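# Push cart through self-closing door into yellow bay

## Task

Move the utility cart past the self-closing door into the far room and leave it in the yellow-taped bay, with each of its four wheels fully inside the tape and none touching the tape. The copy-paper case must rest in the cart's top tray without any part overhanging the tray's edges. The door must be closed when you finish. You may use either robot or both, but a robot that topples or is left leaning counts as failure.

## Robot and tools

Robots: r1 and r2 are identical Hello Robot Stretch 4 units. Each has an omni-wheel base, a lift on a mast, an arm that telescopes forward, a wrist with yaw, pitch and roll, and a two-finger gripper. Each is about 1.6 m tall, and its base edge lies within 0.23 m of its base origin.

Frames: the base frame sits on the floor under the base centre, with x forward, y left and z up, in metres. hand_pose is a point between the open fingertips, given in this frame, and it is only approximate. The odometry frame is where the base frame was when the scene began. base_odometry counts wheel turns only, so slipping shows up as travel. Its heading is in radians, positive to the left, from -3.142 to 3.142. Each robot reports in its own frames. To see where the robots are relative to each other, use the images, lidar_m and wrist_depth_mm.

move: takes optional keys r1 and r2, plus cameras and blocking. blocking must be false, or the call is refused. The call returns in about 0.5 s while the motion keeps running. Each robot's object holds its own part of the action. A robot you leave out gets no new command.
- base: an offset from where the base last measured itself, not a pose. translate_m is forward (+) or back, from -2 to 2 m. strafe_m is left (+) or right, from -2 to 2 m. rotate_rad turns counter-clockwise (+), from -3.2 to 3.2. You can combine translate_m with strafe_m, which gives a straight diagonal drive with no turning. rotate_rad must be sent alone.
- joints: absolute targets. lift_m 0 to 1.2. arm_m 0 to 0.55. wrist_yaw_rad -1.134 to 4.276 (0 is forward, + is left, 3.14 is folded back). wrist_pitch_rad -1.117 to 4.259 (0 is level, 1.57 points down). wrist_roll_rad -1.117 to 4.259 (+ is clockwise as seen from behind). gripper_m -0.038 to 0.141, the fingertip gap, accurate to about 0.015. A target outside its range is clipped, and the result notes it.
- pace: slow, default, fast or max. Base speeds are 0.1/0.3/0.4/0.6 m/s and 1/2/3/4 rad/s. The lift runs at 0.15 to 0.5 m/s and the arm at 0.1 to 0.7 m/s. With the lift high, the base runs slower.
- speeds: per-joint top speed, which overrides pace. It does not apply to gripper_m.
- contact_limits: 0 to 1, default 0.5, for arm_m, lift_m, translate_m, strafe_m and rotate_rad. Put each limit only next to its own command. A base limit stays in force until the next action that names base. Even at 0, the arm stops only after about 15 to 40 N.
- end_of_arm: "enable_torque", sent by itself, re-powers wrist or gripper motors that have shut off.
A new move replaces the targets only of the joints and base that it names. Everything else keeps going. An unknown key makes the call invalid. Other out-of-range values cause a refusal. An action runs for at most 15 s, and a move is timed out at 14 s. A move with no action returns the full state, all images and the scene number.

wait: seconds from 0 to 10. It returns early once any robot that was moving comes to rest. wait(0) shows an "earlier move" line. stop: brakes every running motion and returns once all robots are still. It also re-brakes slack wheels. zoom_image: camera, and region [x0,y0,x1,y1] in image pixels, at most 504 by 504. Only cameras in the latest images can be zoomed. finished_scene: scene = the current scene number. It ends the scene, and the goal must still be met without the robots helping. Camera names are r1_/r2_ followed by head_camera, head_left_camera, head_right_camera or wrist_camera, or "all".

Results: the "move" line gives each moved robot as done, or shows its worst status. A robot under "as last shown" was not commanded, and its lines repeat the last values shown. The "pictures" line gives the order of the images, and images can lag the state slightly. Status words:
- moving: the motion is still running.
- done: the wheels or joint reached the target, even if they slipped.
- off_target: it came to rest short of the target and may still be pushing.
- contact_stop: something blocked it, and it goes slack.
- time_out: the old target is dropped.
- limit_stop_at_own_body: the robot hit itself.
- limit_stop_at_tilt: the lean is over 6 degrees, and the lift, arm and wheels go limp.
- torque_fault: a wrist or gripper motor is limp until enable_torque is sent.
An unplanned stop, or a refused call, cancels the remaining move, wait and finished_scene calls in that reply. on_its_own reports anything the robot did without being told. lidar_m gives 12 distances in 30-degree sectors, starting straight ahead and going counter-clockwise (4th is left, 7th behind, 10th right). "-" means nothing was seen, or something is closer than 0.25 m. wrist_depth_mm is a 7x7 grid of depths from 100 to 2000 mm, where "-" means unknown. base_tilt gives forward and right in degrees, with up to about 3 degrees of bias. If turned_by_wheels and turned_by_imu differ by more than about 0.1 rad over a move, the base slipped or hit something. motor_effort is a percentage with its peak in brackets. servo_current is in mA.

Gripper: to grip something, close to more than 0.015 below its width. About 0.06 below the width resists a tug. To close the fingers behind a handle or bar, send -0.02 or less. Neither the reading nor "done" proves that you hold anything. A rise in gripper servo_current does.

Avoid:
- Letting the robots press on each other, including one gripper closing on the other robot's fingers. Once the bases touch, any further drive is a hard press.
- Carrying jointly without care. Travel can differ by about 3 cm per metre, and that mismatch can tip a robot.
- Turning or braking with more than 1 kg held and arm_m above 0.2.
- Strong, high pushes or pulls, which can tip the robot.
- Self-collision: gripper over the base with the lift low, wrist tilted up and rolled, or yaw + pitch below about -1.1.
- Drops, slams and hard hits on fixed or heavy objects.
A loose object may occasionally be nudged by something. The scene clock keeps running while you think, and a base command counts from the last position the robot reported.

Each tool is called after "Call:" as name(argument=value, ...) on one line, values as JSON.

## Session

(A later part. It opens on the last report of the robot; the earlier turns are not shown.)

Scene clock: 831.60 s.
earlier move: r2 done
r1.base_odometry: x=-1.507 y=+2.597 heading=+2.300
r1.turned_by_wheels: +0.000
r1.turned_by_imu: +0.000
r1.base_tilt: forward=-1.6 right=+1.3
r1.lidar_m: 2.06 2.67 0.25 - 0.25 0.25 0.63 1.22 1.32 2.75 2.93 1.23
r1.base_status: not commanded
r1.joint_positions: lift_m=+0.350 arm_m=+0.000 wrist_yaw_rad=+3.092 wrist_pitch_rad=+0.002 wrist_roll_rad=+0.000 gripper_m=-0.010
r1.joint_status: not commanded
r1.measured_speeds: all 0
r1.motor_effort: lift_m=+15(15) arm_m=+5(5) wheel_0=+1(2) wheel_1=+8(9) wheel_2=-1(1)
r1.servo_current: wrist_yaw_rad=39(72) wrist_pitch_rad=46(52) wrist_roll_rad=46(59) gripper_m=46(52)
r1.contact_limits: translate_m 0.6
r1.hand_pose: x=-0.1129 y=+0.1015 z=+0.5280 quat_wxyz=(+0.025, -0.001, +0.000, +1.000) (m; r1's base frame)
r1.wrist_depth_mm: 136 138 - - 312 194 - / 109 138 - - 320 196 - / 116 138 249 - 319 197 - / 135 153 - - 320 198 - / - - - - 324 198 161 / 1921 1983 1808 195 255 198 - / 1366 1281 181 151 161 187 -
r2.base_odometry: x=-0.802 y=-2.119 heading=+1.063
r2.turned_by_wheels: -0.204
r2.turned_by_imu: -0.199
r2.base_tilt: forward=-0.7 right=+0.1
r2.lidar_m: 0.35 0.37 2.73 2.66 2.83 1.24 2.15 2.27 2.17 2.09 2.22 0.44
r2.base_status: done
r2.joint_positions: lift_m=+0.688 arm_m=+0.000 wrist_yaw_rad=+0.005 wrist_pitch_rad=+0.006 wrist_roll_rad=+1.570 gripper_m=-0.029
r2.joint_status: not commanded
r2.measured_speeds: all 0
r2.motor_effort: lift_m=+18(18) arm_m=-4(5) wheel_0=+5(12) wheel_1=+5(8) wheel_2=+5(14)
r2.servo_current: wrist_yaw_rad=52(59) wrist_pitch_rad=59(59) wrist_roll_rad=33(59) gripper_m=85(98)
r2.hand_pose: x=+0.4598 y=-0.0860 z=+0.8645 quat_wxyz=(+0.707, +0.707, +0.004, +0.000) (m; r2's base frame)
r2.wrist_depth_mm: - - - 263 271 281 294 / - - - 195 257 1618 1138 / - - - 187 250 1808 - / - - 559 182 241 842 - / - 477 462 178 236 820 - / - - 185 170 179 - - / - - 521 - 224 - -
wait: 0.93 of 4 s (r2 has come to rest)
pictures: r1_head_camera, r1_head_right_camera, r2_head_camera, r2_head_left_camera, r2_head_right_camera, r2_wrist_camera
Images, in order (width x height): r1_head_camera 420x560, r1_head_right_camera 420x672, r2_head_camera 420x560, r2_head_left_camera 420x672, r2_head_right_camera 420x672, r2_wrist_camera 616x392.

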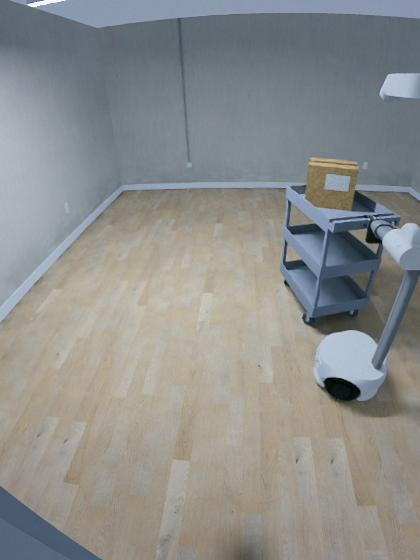

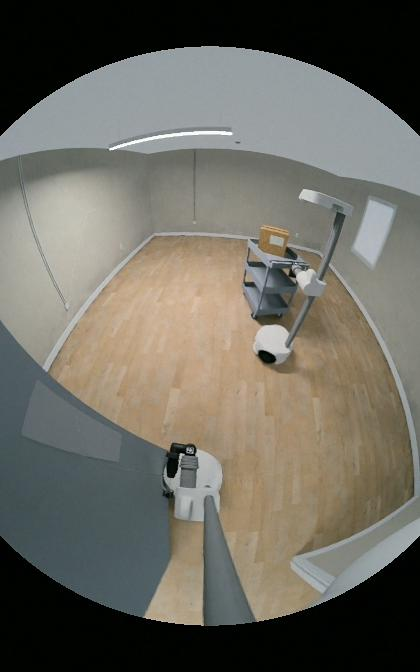

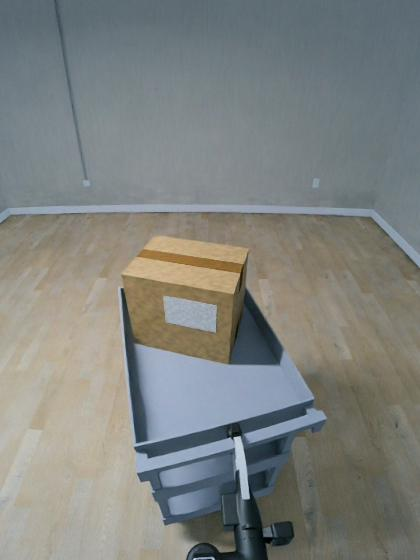

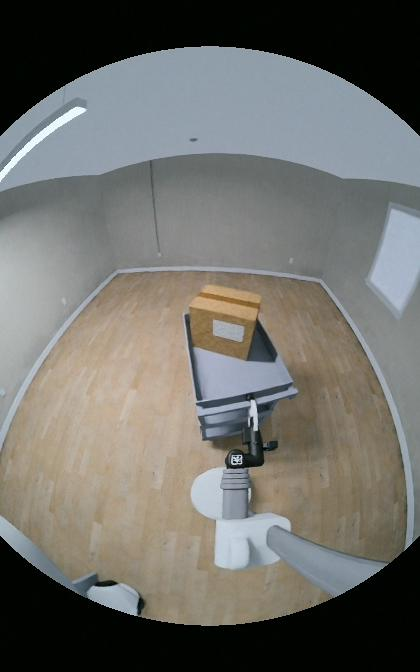

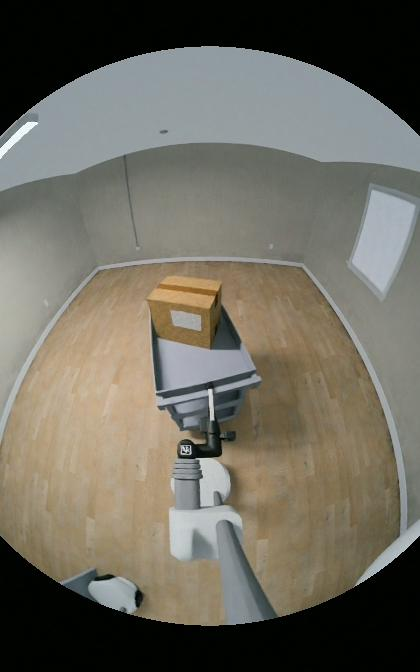

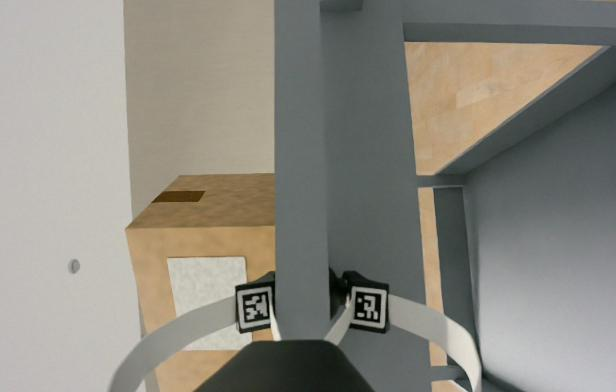

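Call:
move(blocking=false, r2={"base": {"rotate_rad": 0.19}, "pace": "slow"})

Call:
wait(seconds=3, cameras=["r2_head_camera", "r1_head_right_camera"])

Scene clock: 890.57 s.
move: r2 moving
r1: as last shown
r1.lidar_m: 2.04 2.69 0.25 - 0.25 0.26 0.63 1.19 1.31 2.76 2.91 1.24
r1.motor_effort: lift_m=+15(15) arm_m=+5(5) wheel_0=+2(2) wheel_1=+9(9) wheel_2=-1(1)
r1.servo_current: wrist_yaw_rad=65(65) wrist_pitch_rad=39(46) wrist_roll_rad=39(59) gripper_m=46(46)
r1.contact_limits: translate_m 0.6
r1.wrist_depth_mm: 136 138 - - 314 195 - / 109 139 - - 317 196 - / 116 138 250 - 319 197 - / 135 153 - - 322 198 - / - - - - 322 198 161 / 1921 1983 1808 195 254 198 - / 1308 1281 181 151 161 187 -
r2.base_odometry: x=-0.802 y=-2.119 heading=+1.182
r2.turned_by_wheels: +0.119
r2.turned_by_imu: +0.116
r2.base_tilt: forward=-0.6 right=+0.0
r2.lidar_m: 0.39 0.38 2.69 2.67 1.46 1.26 2.19 2.39 2.11 2.09 2.32 0.44
r2.base_status: rotate_rad moving
r2.joint_positions: lift_m=+0.688 arm_m=+0.000 wrist_yaw_rad=-0.007 wrist_pitch_rad=+0.006 wrist_roll_rad=+1.570 gripper_m=-0.029
r2.joint_status: not commanded
r2.measured_speeds: translate_m=+0.002 strafe_m=+0.000 rotate_rad=+0.399 lift_m=+0.000 arm_m=+0.000 wrist_yaw_rad=+0.000 wrist_pitch_rad=+0.000 wrist_roll_rad=+0.000
r2.motor_effort: lift_m=+18(18) arm_m=-4(4) wheel_0=-10(13) wheel_1=-4(10) wheel_2=-13(14)
r2.servo_current: wrist_yaw_rad=65(65) wrist_pitch_rad=46(52) wrist_roll_rad=46(52) gripper_m=85(104)
r2.hand_pose: x=+0.4587 y=-0.0895 z=+0.8645 quat_wxyz=(+0.707, +0.707, -0.001, -0.005) (m; r2's base frame)
r2.wrist_depth_mm: - - - 180 244 1661 1138 / - - - 179 240 1808 508 / - - 640 177 238 809 - / - - 469 234 234 842 - / - - 488 173 232 831 - / - - 186 171 180 - - / - - 580 - 228 132 -
pictures: none

Scene clock: 891.23 s.
earlier move: r2 done
r1.base_odometry: x=-1.507 y=+2.597 heading=+2.300
r1.turned_by_wheels: +0.000
r1.turned_by_imu: +0.000
r1.base_tilt: forward=-1.6 right=+1.3
r1.lidar_m: 1.97 2.67 0.25 - 0.25 0.26 0.61 1.20 1.29 2.75 2.92 1.23
r1.base_status: not commanded
r1.joint_positions: lift_m=+0.350 arm_m=+0.000 wrist_yaw_rad=+3.092 wrist_pitch_rad=+0.002 wrist_roll_rad=+0.000 gripper_m=-0.010
r1.joint_status: not commanded
r1.measured_speeds: all 0
r1.motor_effort: lift_m=+15(15) arm_m=+5(5) wheel_0=+2(2) wheel_1=+9(9) wheel_2=-1(1)
r1.servo_current: wrist_yaw_rad=59(65) wrist_pitch_rad=33(52) wrist_roll_rad=46(65) gripper_m=46(46)
r1.contact_limits: translate_m 0.6
r1.hand_pose: x=-0.1129 y=+0.1015 z=+0.5280 quat_wxyz=(+0.025, -0.001, +0.000, +1.000) (m; r1's base frame)
r1.wrist_depth_mm: 136 138 - - 314 195 - / 109 138 - - 315 196 - / 116 138 250 - 317 196 - / 135 153 - - 320 197 - / - - - - 324 198 161 / 1921 1983 1808 194 254 198 - / 1336 1308 180 151 161 187 -
r2.base_odometry: x=-0.802 y=-2.119 heading=+1.251
r2.turned_by_wheels: +0.069
r2.turned_by_imu: +0.067
r2.base_tilt: forward=-0.7 right=+0.1
r2.lidar_m: 0.39 0.43 2.67 2.66 1.31 1.26 2.17 2.47 2.09 2.09 2.41 0.42
r2.base_status: done
r2.joint_positions: lift_m=+0.688 arm_m=+0.000 wrist_yaw_rad=-0.003 wrist_pitch_rad=+0.006 wrist_roll_rad=+1.570 gripper_m=-0.029
r2.joint_status: not commanded
r2.measured_speeds: all 0
r2.motor_effort: lift_m=+18(18) arm_m=-4(5) wheel_0=-5(13) wheel_1=-5(10) wheel_2=-8(14)
r2.servo_current: wrist_yaw_rad=52(65) wrist_pitch_rad=46(52) wrist_roll_rad=52(59) gripper_m=91(104)
r2.hand_pose: x=+0.4590 y=-0.0884 z=+0.8645 quat_wxyz=(+0.707, +0.707, +0.001, -0.003) (m; r2's base frame)
r2.wrist_depth_mm: - - - 162 220 1661 1160 / - - - 163 224 750 - / - - 496 165 225 831 - / - 480 466 167 228 831 - / - - 521 169 229 842 - / - - 185 171 179 - - / - - - - 235 1464 -
wait: 0.67 of 3 s (r2 has come to rest)
pictures: r1_head_right_camera, r2_head_camera
Images, in order (width x height): r1_head_right_camera 420x672, r2_head_camera 420x560.

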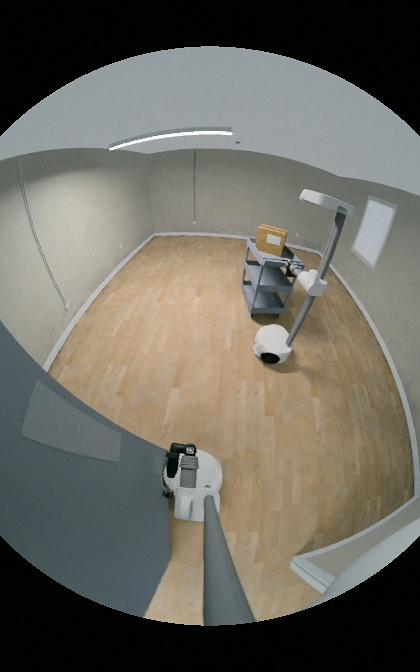

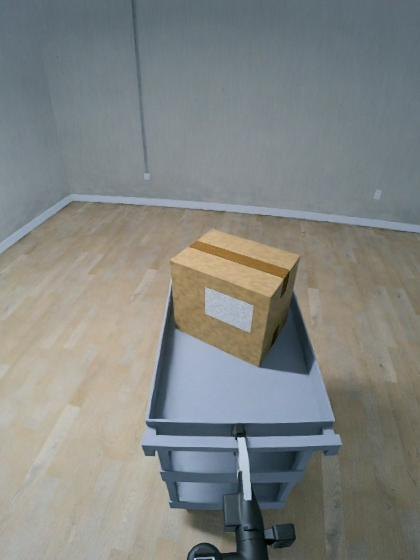

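Call:
move(blocking=false, r2={"base": {"translate_m": -0.72, "strafe_m": 0.2}})

Call:
wait(seconds=5, cameras=["r2_head_camera", "r1_head_right_camera", "r2_head_left_camera", "r2_head_right_camera"])

Scene clock: 904.30 s.
move: r2 moving
r1: as last shown
r1.lidar_m: 1.93 2.65 0.25 - 0.25 0.25 0.62 1.21 1.28 2.74 2.91 1.22
r1.motor_effort: lift_m=+15(15) arm_m=+5(5) wheel_0=+1(2) wheel_1=+9(9) wheel_2=-1(1)
r1.servo_current: wrist_yaw_rad=33(65) wrist_pitch_rad=39(46) wrist_roll_rad=46(65) gripper_m=46(46)
r1.contact_limits: translate_m 0.6
r1.wrist_depth_mm: 136 138 - - 314 195 - / 109 138 - - 319 196 - / 116 139 251 - 320 197 - / 135 153 - - 322 198 - / - - - - 322 199 161 / 1921 1863 1661 195 255 198 - / 1366 1281 180 152 160 187 -
r2.base_odometry: x=-0.820 y=-2.145 heading=+1.251
r2.turned_by_wheels: +0.000
r2.turned_by_imu: +0.000
r2.base_tilt: forward=-0.6 right=+0.1
r2.lidar_m: 0.39 0.43 2.66 2.66 1.24 1.22 2.14 2.46 2.10 2.10 2.39 0.43
r2.base_status: translate_m moving; strafe_m moving
r2.joint_positions: lift_m=+0.688 arm_m=+0.000 wrist_yaw_rad=-0.003 wrist_pitch_rad=+0.006 wrist_roll_rad=+1.570 gripper_m=-0.029
r2.joint_status: not commanded
r2.measured_speeds: translate_m=-0.123 strafe_m=+0.034 rotate_rad=+0.003 lift_m=+0.000 arm_m=+0.000 wrist_yaw_rad=+0.003 wrist_pitch_rad=+0.000 wrist_roll_rad=+0.000
r2.motor_effort: lift_m=+18(18) arm_m=-4(5) wheel_0=-13(14) wheel_1=-6(9) wheel_2=+13(14)
r2.servo_current: wrist_yaw_rad=46(52) wrist_pitch_rad=46(59) wrist_roll_rad=59(59) gripper_m=85(98)
r2.hand_pose: x=+0.4590 y=-0.0884 z=+0.8645 quat_wxyz=(+0.707, +0.707, +0.001, -0.003) (m; r2's base frame)
r2.wrist_depth_mm: - - - 160 219 1618 1138 / - - - 162 222 732 - / - - 480 165 224 831 - / - 488 473 167 227 831 - / - - 525 168 230 854 - / - - 185 170 178 - - / - - - - 235 1464 -
pictures: none

Scene clock: 907.73 s.
earlier move: r2 done
r1.base_odometry: x=-1.507 y=+2.597 heading=+2.300
r1.turned_by_wheels: +0.000
r1.turned_by_imu: +0.000
r1.base_tilt: forward=-1.6 right=+1.3
r1.lidar_m: 1.41 2.68 0.25 - 0.25 0.27 0.62 1.22 1.29 2.75 0.62 0.66
r1.base_status: not commanded
r1.joint_positions: lift_m=+0.350 arm_m=+0.000 wrist_yaw_rad=+3.092 wrist_pitch_rad=+0.002 wrist_roll_rad=+0.000 gripper_m=-0.010
r1.joint_status: not commanded
r1.measured_speeds: all 0
r1.motor_effort: lift_m=+15(15) arm_m=+4(5) wheel_0=+2(3) wheel_1=+9(9) wheel_2=-1(1)
r1.servo_current: wrist_yaw_rad=39(72) wrist_pitch_rad=33(52) wrist_roll_rad=46(65) gripper_m=46(52)
r1.contact_limits: translate_m 0.6
r1.hand_pose: x=-0.1129 y=+0.1015 z=+0.5280 quat_wxyz=(+0.025, -0.001, +0.000, +1.000) (m; r1's base frame)
r1.wrist_depth_mm: 135 138 - - 314 195 - / 109 138 - - 317 196 - / 116 139 250 - 319 197 - / 135 153 - - 322 198 - / - - - - 322 198 162 / 1863 1921 1756 194 255 198 - / 1366 1308 181 151 161 187 -
r2.base_odometry: x=-1.219 y=-2.739 heading=+1.251
r2.turned_by_wheels: +0.000
r2.turned_by_imu: +0.002
r2.base_tilt: forward=-0.6 right=+0.1
r2.lidar_m: 0.38 0.40 2.64 0.77 0.63 1.46 1.42 1.65 2.10 2.08 2.45 0.43
r2.base_status: done
r2.joint_positions: lift_m=+0.688 arm_m=+0.000 wrist_yaw_rad=+0.001 wrist_pitch_rad=+0.006 wrist_roll_rad=+1.570 gripper_m=-0.029
r2.joint_status: not commanded
r2.measured_speeds: all 0
r2.motor_effort: lift_m=+18(18) arm_m=-4(5) wheel_0=+0(15) wheel_1=-4(9) wheel_2=+5(17)
r2.servo_current: wrist_yaw_rad=46(59) wrist_pitch_rad=39(59) wrist_roll_rad=39(59) gripper_m=91(104)
r2.hand_pose: x=+0.4594 y=-0.0871 z=+0.8645 quat_wxyz=(+0.707, +0.707, +0.002, -0.002) (m; r2's base frame)
r2.wrist_depth_mm: - - - 167 227 1618 1138 / - - - 167 228 1430 - / - - 525 169 229 809 - / - 480 462 229 230 831 - / - - 508 170 230 842 - / - - 185 170 179 - - / - - - - 233 1537 -
wait: 3.43 of 5 s (r2 has come to rest)
pictures: r1_head_right_camera, r2_head_camera, r2_head_left_camera, r2_head_right_camera
Images, in order (width x height): r1_head_right_camera 420x672, r2_head_camera 420x560, r2_head_left_camera 420x672, r2_head_right_camera 420x672.

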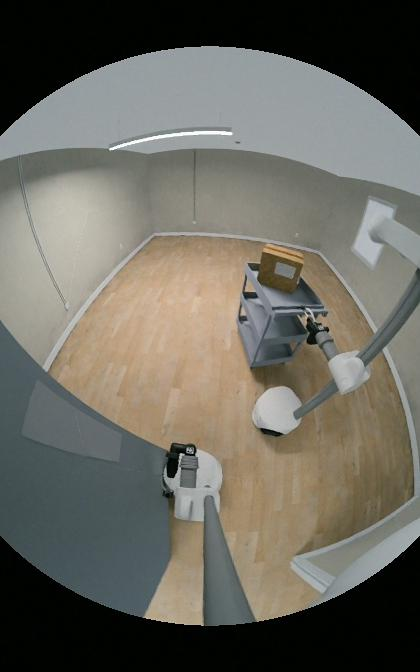

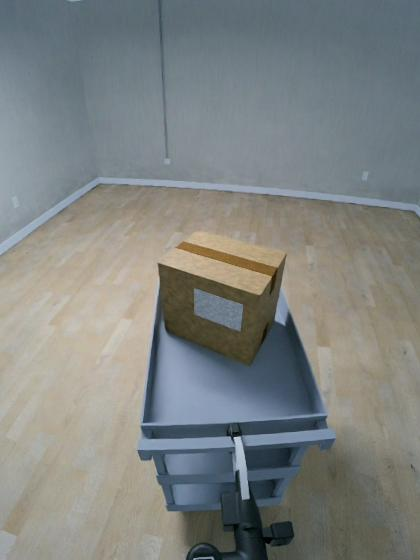

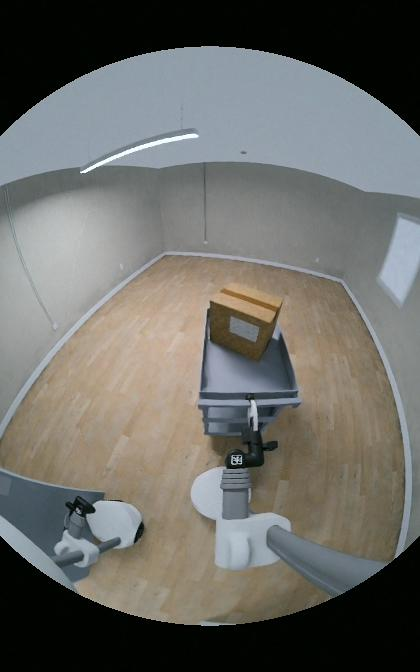

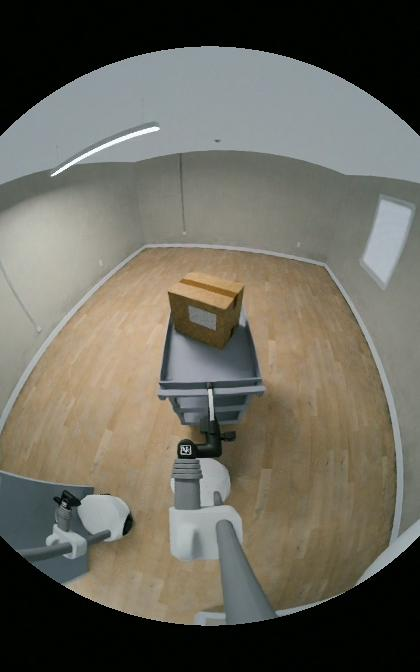

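Call:
zoom_image(camera="r2_head_right_camera", region=[60, 440, 400, 640])

Call:
zoom_image(camera="r2_head_left_camera", region=[40, 440, 380, 640])

Call:
zoom_image(camera="r1_head_right_camera", region=[120, 360, 420, 640])

Scaled by 1.482 from the camera's 420x672 image, which has a finer 600x960 frame.

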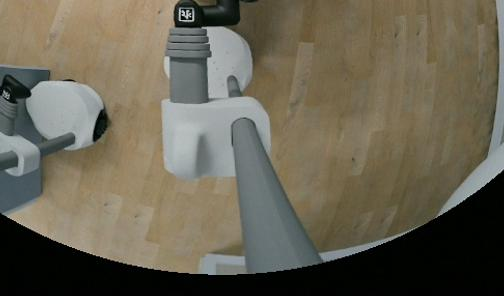

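Scaled by 1.482 from the camera's 420x672 image, which has a finer 600x960 frame.

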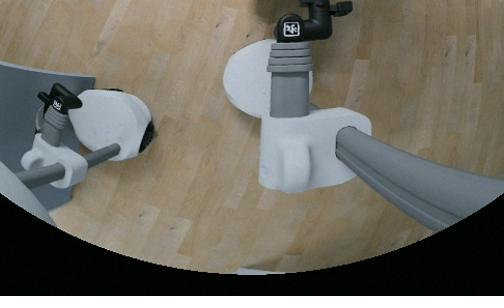

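Scaled by 1.680 from the camera's 420x672 image, which has a finer 600x960 frame.

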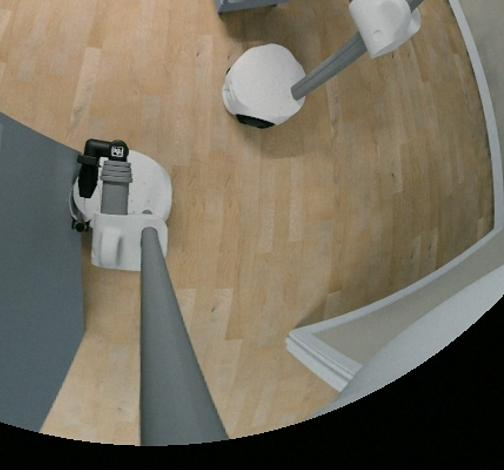

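Call:
move(blocking=false, r1={"base": {"translate_m": 0.3}, "pace": "slow", "contact_limits": {"translate_m": 1.0}})

Call:
wait(seconds=5, cameras=["r1_head_left_camera", "r1_head_right_camera", "r2_head_left_camera"])

Scene clock: 1015.20 s.
move: r1 moving
r1.base_odometry: x=-1.515 y=+2.607 heading=+2.301
r1.turned_by_wheels: +0.000
r1.turned_by_imu: +0.000
r1.base_tilt: forward=-1.6 right=+1.3
r1.lidar_m: 1.45 2.71 0.25 - 0.25 0.27 0.65 1.23 1.30 2.75 0.61 0.65
r1.base_status: translate_m moving
r1.joint_positions: lift_m=+0.350 arm_m=+0.000 wrist_yaw_rad=+3.092 wrist_pitch_rad=+0.002 wrist_roll_rad=+0.000 gripper_m=-0.010
r1.joint_status: not commanded
r1.measured_speeds: translate_m=+0.049 strafe_m=+0.000 rotate_rad=+0.003 lift_m=+0.000 arm_m=+0.000 wrist_yaw_rad=+0.000 wrist_pitch_rad=+0.000 wrist_roll_rad=+0.000
r1.motor_effort: lift_m=+15(15) arm_m=+5(5) wheel_0=+3(5) wheel_1=+9(11) wheel_2=-5(6)
r1.servo_current: wrist_yaw_rad=52(65) wrist_pitch_rad=46(52) wrist_roll_rad=46(52) gripper_m=46(46)
r1.contact_limits: translate_m 1
r1.hand_pose: x=-0.1129 y=+0.1015 z=+0.5280 quat_wxyz=(+0.025, -0.001, +0.000, +1.000) (m; r1's base frame)
r1.wrist_depth_mm: 135 138 - - 314 195 - / 109 138 - - 320 196 - / 116 139 250 - 319 197 - / 135 153 - - 324 198 - / - - - - 324 198 161 / 1863 1921 1808 195 256 198 - / 1366 1308 181 151 161 187 -
r2: as last shown
r2.turned_by_imu: +0.000
r2.base_tilt: forward=-0.7 right=+0.1
r2.lidar_m: 0.40 0.39 2.63 0.75 0.61 1.46 1.43 1.63 2.12 2.11 2.42 0.42
r2.motor_effort: lift_m=+18(18) arm_m=-4(5) wheel_0=-1(1) wheel_1=-5(5) wheel_2=+5(5)
r2.servo_current: wrist_yaw_rad=46(52) wrist_pitch_rad=39(52) wrist_roll_rad=46(59) gripper_m=91(98)
r2.wrist_depth_mm: - - - 167 227 1618 1138 / - - - 167 227 1464 - / - - 525 168 229 820 - / - 477 466 229 231 831 - / - - 512 169 230 842 - / - - 185 170 179 - - / - - - - 233 1576 -
pictures: none

Scene clock: 1018.97 s.
earlier move: r1 done
r1.base_odometry: x=-1.707 y=+2.821 heading=+2.300
r1.turned_by_wheels: +0.000
r1.turned_by_imu: +0.000
r1.base_tilt: forward=-1.6 right=+1.3
r1.lidar_m: 4.66 2.63 2.02 1.96 0.25 0.25 0.63 1.45 1.76 0.48 0.48 0.75
r1.base_status: done
r1.joint_positions: lift_m=+0.350 arm_m=+0.000 wrist_yaw_rad=+3.092 wrist_pitch_rad=+0.002 wrist_roll_rad=+0.000 gripper_m=-0.010
r1.joint_status: not commanded
r1.measured_speeds: all 0
r1.motor_effort: lift_m=+15(15) arm_m=+5(5) wheel_0=-2(6) wheel_1=+4(11) wheel_2=+0(7)
r1.servo_current: wrist_yaw_rad=52(72) wrist_pitch_rad=39(52) wrist_roll_rad=46(65) gripper_m=46(52)
r1.contact_limits: translate_m 1
r1.hand_pose: x=-0.1129 y=+0.1015 z=+0.5280 quat_wxyz=(+0.025, -0.001, +0.000, +1.000) (m; r1's base frame)
r1.wrist_depth_mm: 136 138 - - 259 233 - / 109 138 - - 263 233 - / 116 138 251 - 265 234 - / 135 153 - - 267 235 - / - - - - 270 - - / 1756 1921 1756 194 234 235 - / 1308 1255 180 180 161 - -
r2.base_odometry: x=-1.219 y=-2.739 heading=+1.251
r2.turned_by_wheels: +0.000
r2.turned_by_imu: +0.001
r2.base_tilt: forward=-0.6 right=+0.1
r2.lidar_m: 0.39 0.41 2.63 0.49 0.54 1.43 1.41 1.61 2.10 2.08 2.43 0.43
r2.base_status: not commanded
r2.joint_positions: lift_m=+0.688 arm_m=+0.000 wrist_yaw_rad=+0.001 wrist_pitch_rad=+0.006 wrist_roll_rad=+1.570 gripper_m=-0.029
r2.joint_status: not commanded
r2.measured_speeds: all 0
r2.motor_effort: lift_m=+18(18) arm_m=-4(5) wheel_0=+0(1) wheel_1=-5(5) wheel_2=+5(5)
r2.servo_current: wrist_yaw_rad=52(59) wrist_pitch_rad=46(52) wrist_roll_rad=52(59) gripper_m=98(104)
r2.hand_pose: x=+0.4594 y=-0.0871 z=+0.8645 quat_wxyz=(+0.707, +0.707, +0.002, -0.002) (m; r2's base frame)
r2.wrist_depth_mm: - - - 167 227 1618 1160 / - - - 167 228 1464 - / - - 530 168 229 820 - / - 480 462 229 229 842 - / - - 512 170 231 842 - / - - 186 171 179 - - / - - - - 233 1618 -
wait: 3.77 of 5 s (r1 has come to rest)
pictures: r1_head_left_camera, r1_head_right_camera, r2_head_left_camera
Images, in order (width x height): r1_head_left_camera 420x672, r1_head_right_camera 420x672, r2_head_left_camera 420x672.

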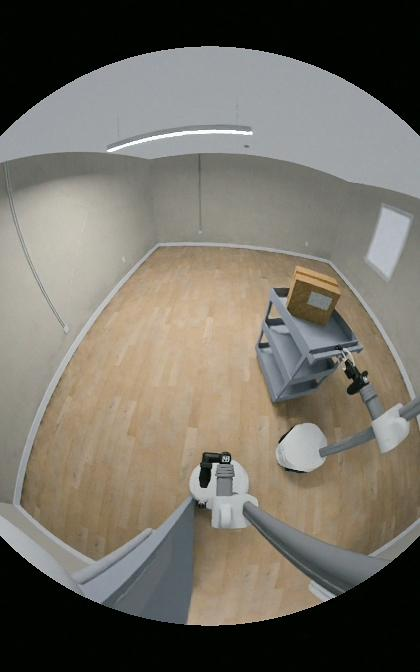

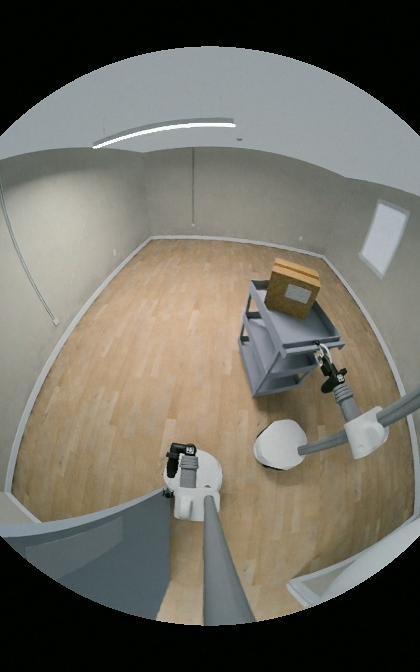

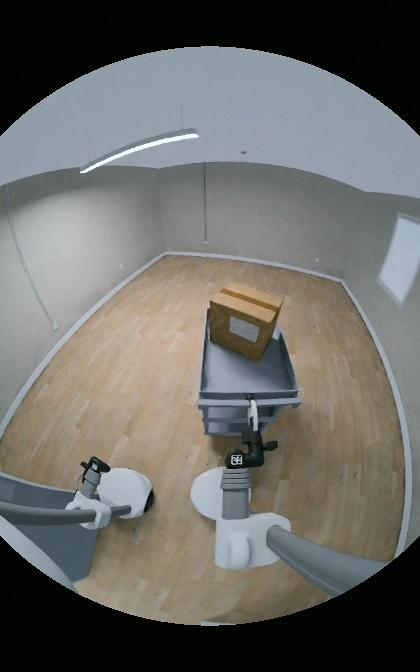

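Call:
zoom_image(camera="r1_head_left_camera", region=[80, 420, 360, 640])

Call:
zoom_image(camera="r1_head_right_camera", region=[80, 380, 360, 640])

Scaled by 1.800 from the camera's 420x672 image, which has a finer 600x960 frame.

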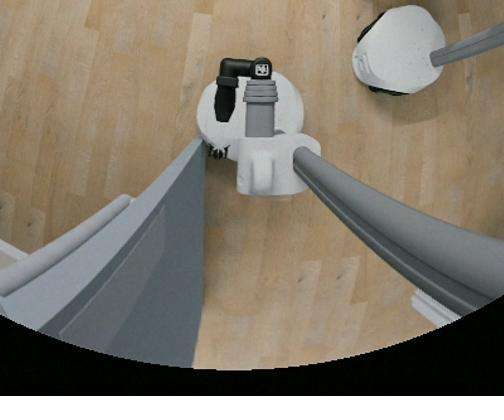

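Scaled by 1.800 from the camera's 420x672 image, which has a finer 600x960 frame.

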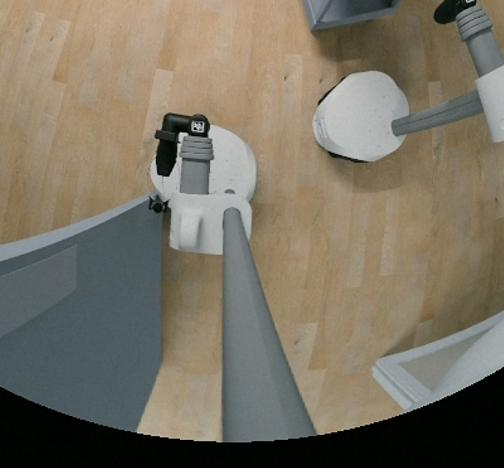

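Call:
move(blocking=false, r1={"base": {"translate_m": 0.1, "strafe_m": 0.05}, "pace": "slow", "contact_limits": {"translate_m": 1.0, "strafe_m": 1.0}})

Call:
wait(seconds=4, cameras=["r1_head_left_camera", "r1_head_right_camera", "r2_head_left_camera"])

Call:
zoom_image(camera="r1_head_right_camera", region=[80, 380, 360, 640])

r1: "contact_limits": translate_m and strafe_m are given together and make one move, which takes one limit: state it under one of them only
Scene clock: 1045.47 s.
r1.base_odometry: x=-1.707 y=+2.821 heading=+2.300
r1.turned_by_wheels: +0.000
r1.turned_by_imu: +0.000
r1.base_tilt: forward=-1.6 right=+1.3
r1.lidar_m: 4.65 2.64 2.01 1.94 0.25 0.25 0.61 1.47 1.72 0.49 0.49 0.75
r1.base_status: done
r1.joint_positions: lift_m=+0.350 arm_m=+0.000 wrist_yaw_rad=+3.092 wrist_pitch_rad=+0.002 wrist_roll_rad=+0.000 gripper_m=-0.010
r1.joint_status: not commanded
r1.measured_speeds: all 0
r1.motor_effort: lift_m=+15(15) arm_m=+5(5) wheel_0=-2(6) wheel_1=+4(11) wheel_2=+1(7)
r1.servo_current: wrist_yaw_rad=39(72) wrist_pitch_rad=39(52) wrist_roll_rad=33(65) gripper_m=46(52)
r1.contact_limits: translate_m 1
r1.hand_pose: x=-0.1129 y=+0.1015 z=+0.5280 quat_wxyz=(+0.025, -0.001, +0.000, +1.000) (m; r1's base frame)
r1.wrist_depth_mm: 136 138 - - 259 233 - / 109 138 - - 263 234 - / 116 139 250 - 264 233 - / 135 154 - - 266 234 - / - - - - 268 - - / 1756 1921 1756 195 233 235 - / 1308 1308 180 181 161 - -
r2.base_odometry: x=-1.219 y=-2.739 heading=+1.251
r2.turned_by_wheels: +0.000
r2.turned_by_imu: +0.000
r2.base_tilt: forward=-0.7 right=+0.1
r2.lidar_m: 0.39 0.39 2.62 0.49 0.52 1.42 1.45 1.63 2.11 2.10 2.41 0.43
r2.base_status: not commanded
r2.joint_positions: lift_m=+0.688 arm_m=+0.000 wrist_yaw_rad=+0.001 wrist_pitch_rad=+0.006 wrist_roll_rad=+1.570 gripper_m=-0.029
r2.joint_status: not commanded
r2.measured_speeds: all 0
r2.motor_effort: lift_m=+18(18) arm_m=-4(5) wheel_0=+0(1) wheel_1=-4(5) wheel_2=+5(5)
r2.servo_current: wrist_yaw_rad=39(59) wrist_pitch_rad=46(52) wrist_roll_rad=46(59) gripper_m=98(104)
r2.hand_pose: x=+0.4594 y=-0.0871 z=+0.8645 quat_wxyz=(+0.707, +0.707, +0.002, -0.002) (m; r2's base frame)
r2.wrist_depth_mm: - - - 167 227 1618 1118 / - - - 167 229 1430 - / - - 530 169 229 809 - / - 477 459 229 230 831 - / - - 512 170 231 831 - / - - 185 170 179 - - / - - - - 233 1576 -
pictures: none

not run: a call was refused earlier in this reply.

Scaled by 1.800 from the camera's 420x672 image, which has a finer 600x960 frame.
This view is cut from an older image: the scene may have changed since it was taken.

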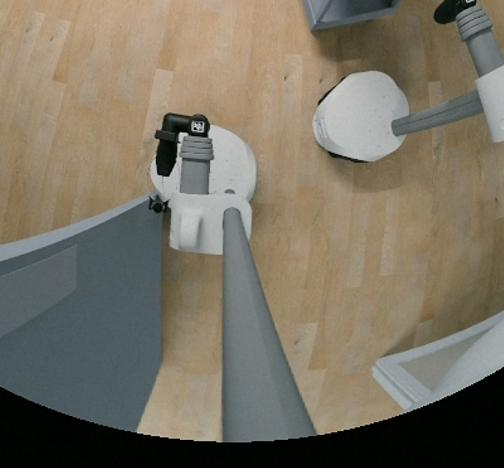

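Call:
move(blocking=false, r1={"base": {"translate_m": 0.1, "strafe_m": 0.05}, "pace": "slow", "contact_limits": {"translate_m": 1.0}})

Call:
wait(seconds=4, cameras=["r1_head_left_camera", "r1_head_right_camera", "r2_head_left_camera"])

Call:
zoom_image(camera="r1_head_right_camera", region=[80, 380, 360, 640])

Scene clock: 1050.97 s.
move: r1 moving
r1.base_odometry: x=-1.720 y=+2.826 heading=+2.301
r1.turned_by_wheels: +0.000
r1.turned_by_imu: +0.000
r1.base_tilt: forward=-1.6 right=+1.3
r1.lidar_m: 4.63 2.62 1.99 1.95 0.26 0.25 0.63 1.46 1.78 0.50 0.48 0.75
r1.base_status: translate_m moving; strafe_m moving
r1.joint_positions: lift_m=+0.350 arm_m=+0.000 wrist_yaw_rad=+3.092 wrist_pitch_rad=+0.002 wrist_roll_rad=+0.000 gripper_m=-0.010
r1.joint_status: not commanded
r1.measured_speeds: translate_m=+0.050 strafe_m=+0.025 rotate_rad=+0.000 lift_m=+0.000 arm_m=+0.000 wrist_yaw_rad=+0.000 wrist_pitch_rad=+0.000 wrist_roll_rad=+0.000
r1.motor_effort: lift_m=+15(15) arm_m=+5(5) wheel_0=-1(3) wheel_1=+11(12) wheel_2=-5(5)
r1.servo_current: wrist_yaw_rad=52(72) wrist_pitch_rad=46(46) wrist_roll_rad=52(72) gripper_m=39(46)
r1.contact_limits: translate_m 1
r1.hand_pose: x=-0.1129 y=+0.1015 z=+0.5280 quat_wxyz=(+0.025, -0.001, +0.000, +1.000) (m; r1's base frame)
r1.wrist_depth_mm: 136 138 - - 254 - - / 109 138 - - 255 - - / 116 139 251 - 256 - - / 135 153 - - 260 - - / - - - - 259 - - / 1756 - 1756 194 243 - - / 1281 1281 180 180 161 - 1281
r2.base_odometry: x=-1.219 y=-2.739 heading=+1.251
r2.turned_by_wheels: +0.000
r2.turned_by_imu: +0.000
r2.base_tilt: forward=-0.6 right=+0.0
r2.lidar_m: 0.40 0.40 2.61 0.48 0.53 1.43 1.43 1.61 2.12 2.12 2.46 0.45
r2.base_status: not commanded
r2.joint_positions: lift_m=+0.688 arm_m=+0.000 wrist_yaw_rad=+0.001 wrist_pitch_rad=+0.006 wrist_roll_rad=+1.570 gripper_m=-0.029
r2.joint_status: not commanded
r2.measured_speeds: all 0
r2.motor_effort: lift_m=+18(18) arm_m=-4(5) wheel_0=+0(1) wheel_1=-4(5) wheel_2=+5(5)
r2.servo_current: wrist_yaw_rad=46(59) wrist_pitch_rad=46(52) wrist_roll_rad=52(52) gripper_m=91(98)
r2.hand_pose: x=+0.4594 y=-0.0871 z=+0.8645 quat_wxyz=(+0.707, +0.707, +0.002, -0.002) (m; r2's base frame)
r2.wrist_depth_mm: - - - 167 227 1618 1138 / - - - 167 228 1464 - / - - 530 169 228 809 - / - 477 459 229 229 842 - / - - 508 170 231 831 - / - - 185 170 179 - - / - - - - 232 1537 -
pictures: none

Scene clock: 1052.77 s.
earlier move: r1 done
r1.base_odometry: x=-1.811 y=+2.862 heading=+2.301
r1.turned_by_wheels: +0.000
r1.turned_by_imu: +0.002
r1.base_tilt: forward=-1.6 right=+1.3
r1.lidar_m: 4.56 2.54 1.96 1.90 1.63 1.24 0.25 0.25 1.91 0.50 0.50 0.70
r1.base_status: done
r1.joint_positions: lift_m=+0.350 arm_m=+0.000 wrist_yaw_rad=+3.092 wrist_pitch_rad=+0.002 wrist_roll_rad=+0.000 gripper_m=-0.010
r1.joint_status: not commanded
r1.measured_speeds: all 0
r1.motor_effort: lift_m=+15(15) arm_m=+4(5) wheel_0=+5(7) wheel_1=+3(12) wheel_2=-3(8)
r1.servo_current: wrist_yaw_rad=65(72) wrist_pitch_rad=39(52) wrist_roll_rad=39(72) gripper_m=46(52)
r1.contact_limits: translate_m 1
r1.hand_pose: x=-0.1129 y=+0.1015 z=+0.5280 quat_wxyz=(+0.025, -0.001, +0.000, +1.000) (m; r1's base frame)
r1.wrist_depth_mm: 136 138 559 - - - - / 111 139 - - - - - / 117 139 211 - - - - / 137 151 273 - - - - / 340 399 554 - - - - / 1464 397 189 195 170 - - / 1205 355 163 151 153 - 1229
r2.base_odometry: x=-1.219 y=-2.739 heading=+1.251
r2.turned_by_wheels: +0.000
r2.turned_by_imu: +0.000
r2.base_tilt: forward=-0.7 right=+0.1
r2.lidar_m: 0.39 0.42 0.65 0.51 0.62 1.32 1.45 1.62 2.11 2.11 2.44 0.41
r2.base_status: not commanded
r2.joint_positions: lift_m=+0.688 arm_m=+0.000 wrist_yaw_rad=+0.001 wrist_pitch_rad=+0.006 wrist_roll_rad=+1.570 gripper_m=-0.029
r2.joint_status: not commanded
r2.measured_speeds: all 0
r2.motor_effort: lift_m=+18(18) arm_m=-4(5) wheel_0=+0(1) wheel_1=-4(5) wheel_2=+5(5)
r2.servo_current: wrist_yaw_rad=46(59) wrist_pitch_rad=46(52) wrist_roll_rad=46(59) gripper_m=91(104)
r2.hand_pose: x=+0.4594 y=-0.0871 z=+0.8645 quat_wxyz=(+0.707, +0.707, +0.002, -0.002) (m; r2's base frame)
r2.wrist_depth_mm: - - - 167 227 1618 1160 / - - - 167 229 1464 - / - - 535 168 229 798 - / - 477 462 229 230 831 - / - - 508 170 231 820 - / - - 185 171 179 - - / - - - - 234 1576 -
wait: 1.80 of 4 s (r1 has come to rest)
pictures: r1_head_left_camera, r1_head_right_camera, r2_head_left_camera
Images, in order (width x height): r1_head_left_camera 420x672, r1_head_right_camera 420x672, r2_head_left_camera 420x672.

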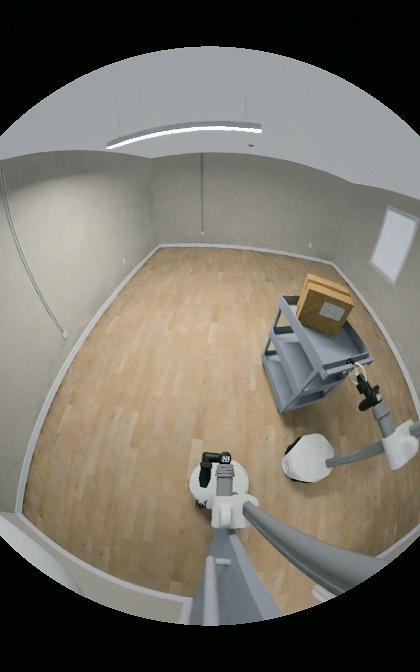

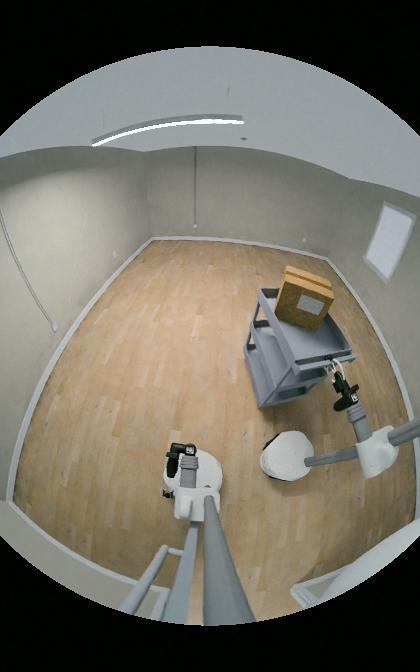

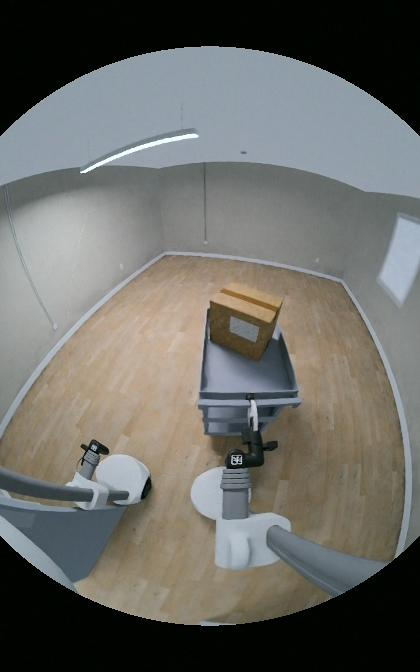

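Scaled by 1.800 from the camera's 420x672 image, which has a finer 600x960 frame.

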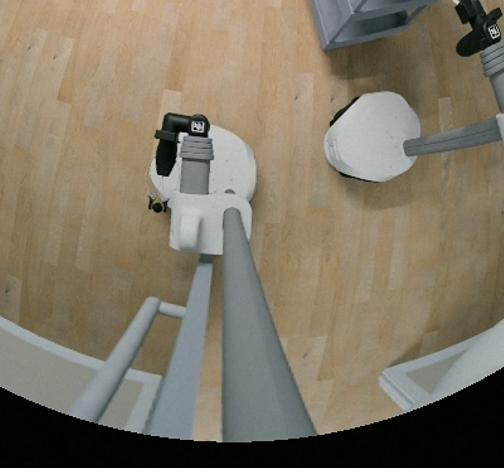

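Call:
wait(seconds=0.1, cameras=["r1_head_left_camera", "r1_head_right_camera"])

Call:
zoom_image(camera="r1_head_right_camera", region=[80, 380, 360, 640])

Scene clock: 1057.50 s.
r1.base_odometry: x=-1.811 y=+2.862 heading=+2.301
r1.turned_by_wheels: +0.000
r1.turned_by_imu: +0.000
r1.base_tilt: forward=-1.6 right=+1.3
r1.lidar_m: 4.55 2.57 1.97 1.91 1.63 1.24 1.19 1.22 1.90 0.50 0.51 0.71
r1.base_status: done
r1.joint_positions: lift_m=+0.350 arm_m=+0.000 wrist_yaw_rad=+3.092 wrist_pitch_rad=+0.002 wrist_roll_rad=+0.000 gripper_m=-0.010
r1.joint_status: not commanded
r1.measured_speeds: all 0
r1.motor_effort: lift_m=+15(15) arm_m=+4(5) wheel_0=+5(7) wheel_1=+3(12) wheel_2=-3(8)
r1.servo_current: wrist_yaw_rad=52(72) wrist_pitch_rad=33(52) wrist_roll_rad=39(72) gripper_m=39(52)
r1.contact_limits: translate_m 1
r1.hand_pose: x=-0.1129 y=+0.1015 z=+0.5280 quat_wxyz=(+0.025, -0.001, +0.000, +1.000) (m; r1's base frame)
r1.wrist_depth_mm: 136 138 - - - - - / 110 138 - - - - - / 118 139 211 - - - - / 137 146 252 - - - - / - - - - - - - / - - 184 194 170 - - / - 138 180 151 152 - 1229
r2.base_odometry: x=-1.219 y=-2.739 heading=+1.251
r2.turned_by_wheels: +0.000
r2.turned_by_imu: +0.001
r2.base_tilt: forward=-0.7 right=+0.1
r2.lidar_m: 0.41 0.41 0.62 0.49 0.61 1.34 1.23 1.60 2.12 2.10 2.44 0.44
r2.base_status: not commanded
r2.joint_positions: lift_m=+0.688 arm_m=+0.000 wrist_yaw_rad=+0.001 wrist_pitch_rad=+0.006 wrist_roll_rad=+1.570 gripper_m=-0.029
r2.joint_status: not commanded
r2.measured_speeds: all 0
r2.motor_effort: lift_m=+18(18) arm_m=-4(5) wheel_0=+0(1) wheel_1=-4(5) wheel_2=+5(5)
r2.servo_current: wrist_yaw_rad=52(59) wrist_pitch_rad=46(52) wrist_roll_rad=46(59) gripper_m=91(104)
r2.hand_pose: x=+0.4594 y=-0.0871 z=+0.8645 quat_wxyz=(+0.707, +0.707, +0.002, -0.002) (m; r2's base frame)
r2.wrist_depth_mm: - - - 167 226 1618 1160 / - - - 167 228 1430 - / - - 535 168 229 809 - / - 477 459 229 229 831 - / - - 512 170 230 831 - / - - 185 171 179 - - / - - - - 234 1576 -
wait: 0.10 s; at rest from the start
pictures: r1_head_left_camera, r1_head_right_camera
Images, in order (width x height): r1_head_left_camera 420x672, r1_head_right_camera 420x672.

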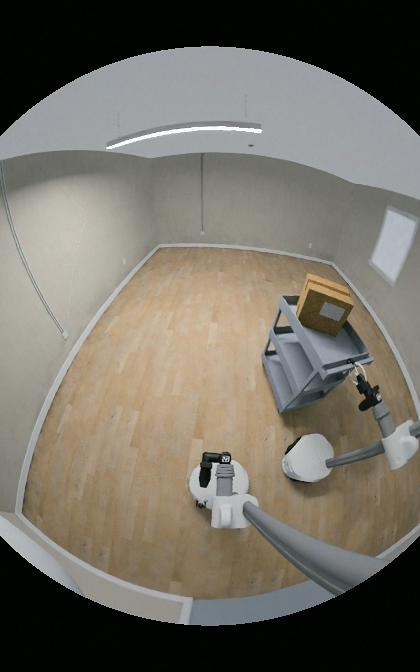

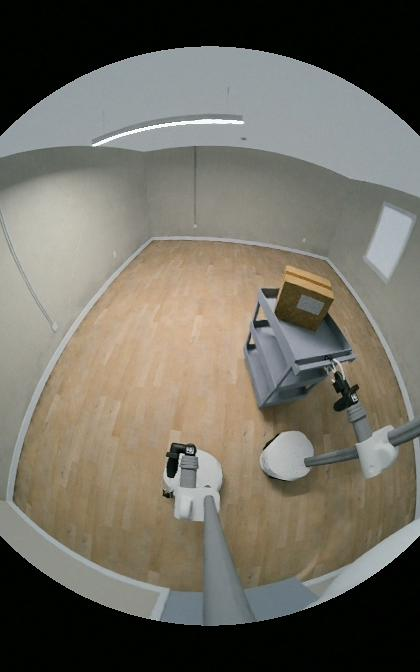

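Scaled by 1.800 from the camera's 420x672 image, which has a finer 600x960 frame.

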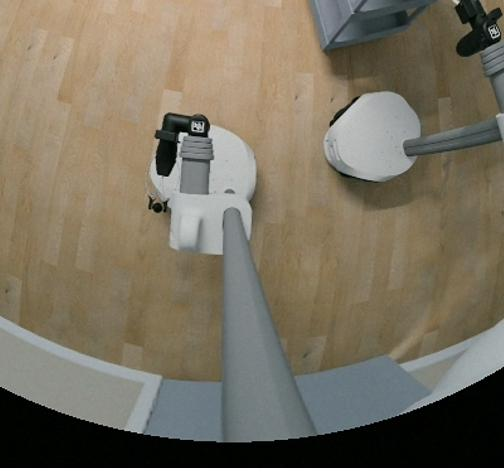

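Call:
move(blocking=false, r1={"base": {"rotate_rad": 2.9}, "pace": "slow"}, r2={"base": {"strafe_m": -0.55}})

Call:
wait(seconds=4, cameras=["r2_head_camera"])

Scene clock: 1092.60 s.
move: r1 moving; r2 moving
r1.base_odometry: x=-1.811 y=+2.862 heading=+2.426
r1.turned_by_wheels: +0.125
r1.turned_by_imu: +0.125
r1.base_tilt: forward=-1.6 right=+1.3
r1.lidar_m: 4.40 2.33 1.91 1.91 1.47 1.21 1.21 1.37 2.26 0.55 0.63 0.84
r1.base_status: rotate_rad moving
r1.joint_positions: lift_m=+0.350 arm_m=+0.000 wrist_yaw_rad=+3.092 wrist_pitch_rad=+0.002 wrist_roll_rad=+0.000 gripper_m=-0.010
r1.joint_status: not commanded
r1.measured_speeds: translate_m=+0.000 strafe_m=-0.001 rotate_rad=+0.490 lift_m=+0.000 arm_m=+0.000 wrist_yaw_rad=+0.000 wrist_pitch_rad=+0.000 wrist_roll_rad=+0.000
r1.motor_effort: lift_m=+15(15) arm_m=+4(4) wheel_0=-2(7) wheel_1=-7(7) wheel_2=-4(6)
r1.servo_current: wrist_yaw_rad=39(72) wrist_pitch_rad=39(52) wrist_roll_rad=59(59) gripper_m=46(46)
r1.hand_pose: x=-0.1129 y=+0.1015 z=+0.5280 quat_wxyz=(+0.025, -0.001, +0.000, +1.000) (m; r1's base frame)
r1.wrist_depth_mm: 136 138 - - - - - / 111 138 - - - - - / 117 139 211 - - - - / 137 146 252 - - - - / - - - - - - - / - - 183 195 170 - - / 1281 1205 180 151 152 - 1229
r2.base_odometry: x=-1.184 y=-2.751 heading=+1.251
r2.turned_by_wheels: +0.000
r2.turned_by_imu: +0.001
r2.base_tilt: forward=-0.6 right=+0.0
r2.lidar_m: 0.39 0.40 0.70 0.53 0.67 1.42 1.35 1.63 2.09 2.09 2.40 0.42
r2.base_status: strafe_m moving
r2.joint_positions: lift_m=+0.688 arm_m=+0.000 wrist_yaw_rad=+0.005 wrist_pitch_rad=+0.006 wrist_roll_rad=+1.570 gripper_m=-0.029
r2.joint_status: not commanded
r2.measured_speeds: translate_m=+0.001 strafe_m=-0.140 rotate_rad=-0.003 lift_m=+0.000 arm_m=+0.000 wrist_yaw_rad=+0.000 wrist_pitch_rad=+0.000 wrist_roll_rad=+0.000
r2.motor_effort: lift_m=+18(18) arm_m=-4(5) wheel_0=+12(17) wheel_1=-10(11) wheel_2=+0(4)
r2.servo_current: wrist_yaw_rad=52(59) wrist_pitch_rad=52(52) wrist_roll_rad=52(59) gripper_m=91(98)
r2.hand_pose: x=+0.4597 y=-0.0861 z=+0.8645 quat_wxyz=(+0.707, +0.707, +0.004, +0.000) (m; r2's base frame)
r2.wrist_depth_mm: - - - 171 230 1618 1138 / - - - 171 232 1576 - / - - 559 171 231 831 - / - 473 466 230 230 842 - / - - 500 170 231 831 - / - - 186 170 179 - - / - - - - 231 132 -
pictures: none

Scene clock: 1095.27 s.
earlier move: r1 moving; r2 done
r1.base_odometry: x=-1.811 y=+2.862 heading=-1.350
r1.turned_by_wheels: +2.508
r1.turned_by_imu: +2.520
r1.base_tilt: forward=-1.6 right=+1.3
r1.lidar_m: 1.24 1.22 1.28 1.88 1.06 0.93 0.90 4.58 2.58 1.96 1.87 1.64
r1.base_status: rotate_rad moving
r1.joint_positions: lift_m=+0.350 arm_m=+0.000 wrist_yaw_rad=+3.092 wrist_pitch_rad=+0.002 wrist_roll_rad=+0.000 gripper_m=-0.010
r1.joint_status: not commanded
r1.measured_speeds: translate_m=-0.001 strafe_m=+0.000 rotate_rad=+0.748 lift_m=+0.000 arm_m=+0.000 wrist_yaw_rad=+0.000 wrist_pitch_rad=+0.000 wrist_roll_rad=+0.000
r1.motor_effort: lift_m=+15(15) arm_m=+4(5) wheel_0=-4(8) wheel_1=-3(7) wheel_2=-2(6)
r1.servo_current: wrist_yaw_rad=52(72) wrist_pitch_rad=39(52) wrist_roll_rad=39(59) gripper_m=46(52)
r1.hand_pose: x=-0.1129 y=+0.1015 z=+0.5280 quat_wxyz=(+0.025, -0.001, +0.000, +1.000) (m; r1's base frame)
r1.wrist_depth_mm: 136 138 - - - - - / 111 138 - 1138 - - - / 115 139 252 - - - - / 136 152 - - - - - / - - - - - - - / 1983 1921 1756 195 180 1863 1160 / 1336 1255 180 151 152 1060 917
r2.base_odometry: x=-0.696 y=-2.912 heading=+1.251
r2.turned_by_wheels: +0.000
r2.turned_by_imu: +0.002
r2.base_tilt: forward=-0.7 right=+0.1
r2.lidar_m: 0.25 0.28 3.15 1.05 1.83 1.52 1.54 1.77 1.57 1.58 1.84 0.48
r2.base_status: done
r2.joint_positions: lift_m=+0.688 arm_m=+0.000 wrist_yaw_rad=+0.005 wrist_pitch_rad=+0.006 wrist_roll_rad=+1.570 gripper_m=-0.029
r2.joint_status: not commanded
r2.measured_speeds: all 0
r2.motor_effort: lift_m=+18(18) arm_m=-4(5) wheel_0=+2(20) wheel_1=-1(11) wheel_2=+0(4)
r2.servo_current: wrist_yaw_rad=52(59) wrist_pitch_rad=33(52) wrist_roll_rad=52(59) gripper_m=91(98)
r2.hand_pose: x=+0.4597 y=-0.0861 z=+0.8645 quat_wxyz=(+0.707, +0.707, +0.004, +0.000) (m; r2's base frame)
r2.wrist_depth_mm: - - - - - 1618 1138 / - - - - - 1618 1160 / - - - 362 - 1499 1042 / - - - 238 347 1537 466 / - - - 193 263 1708 492 / - - 185 157 178 1537 559 / - - - - 199 134 -
wait: 2.67 of 4 s (r2 has come to rest)
pictures: r2_head_camera
Images, in order (width x height): r2_head_camera 420x560.

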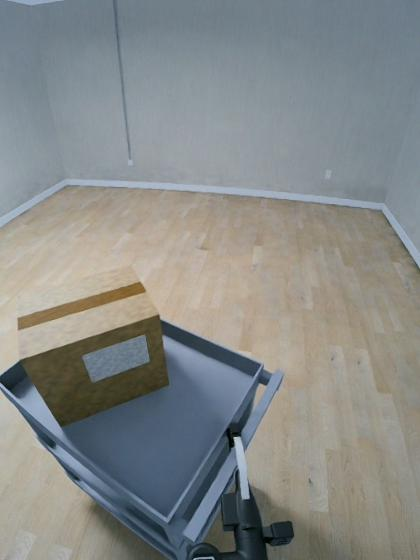

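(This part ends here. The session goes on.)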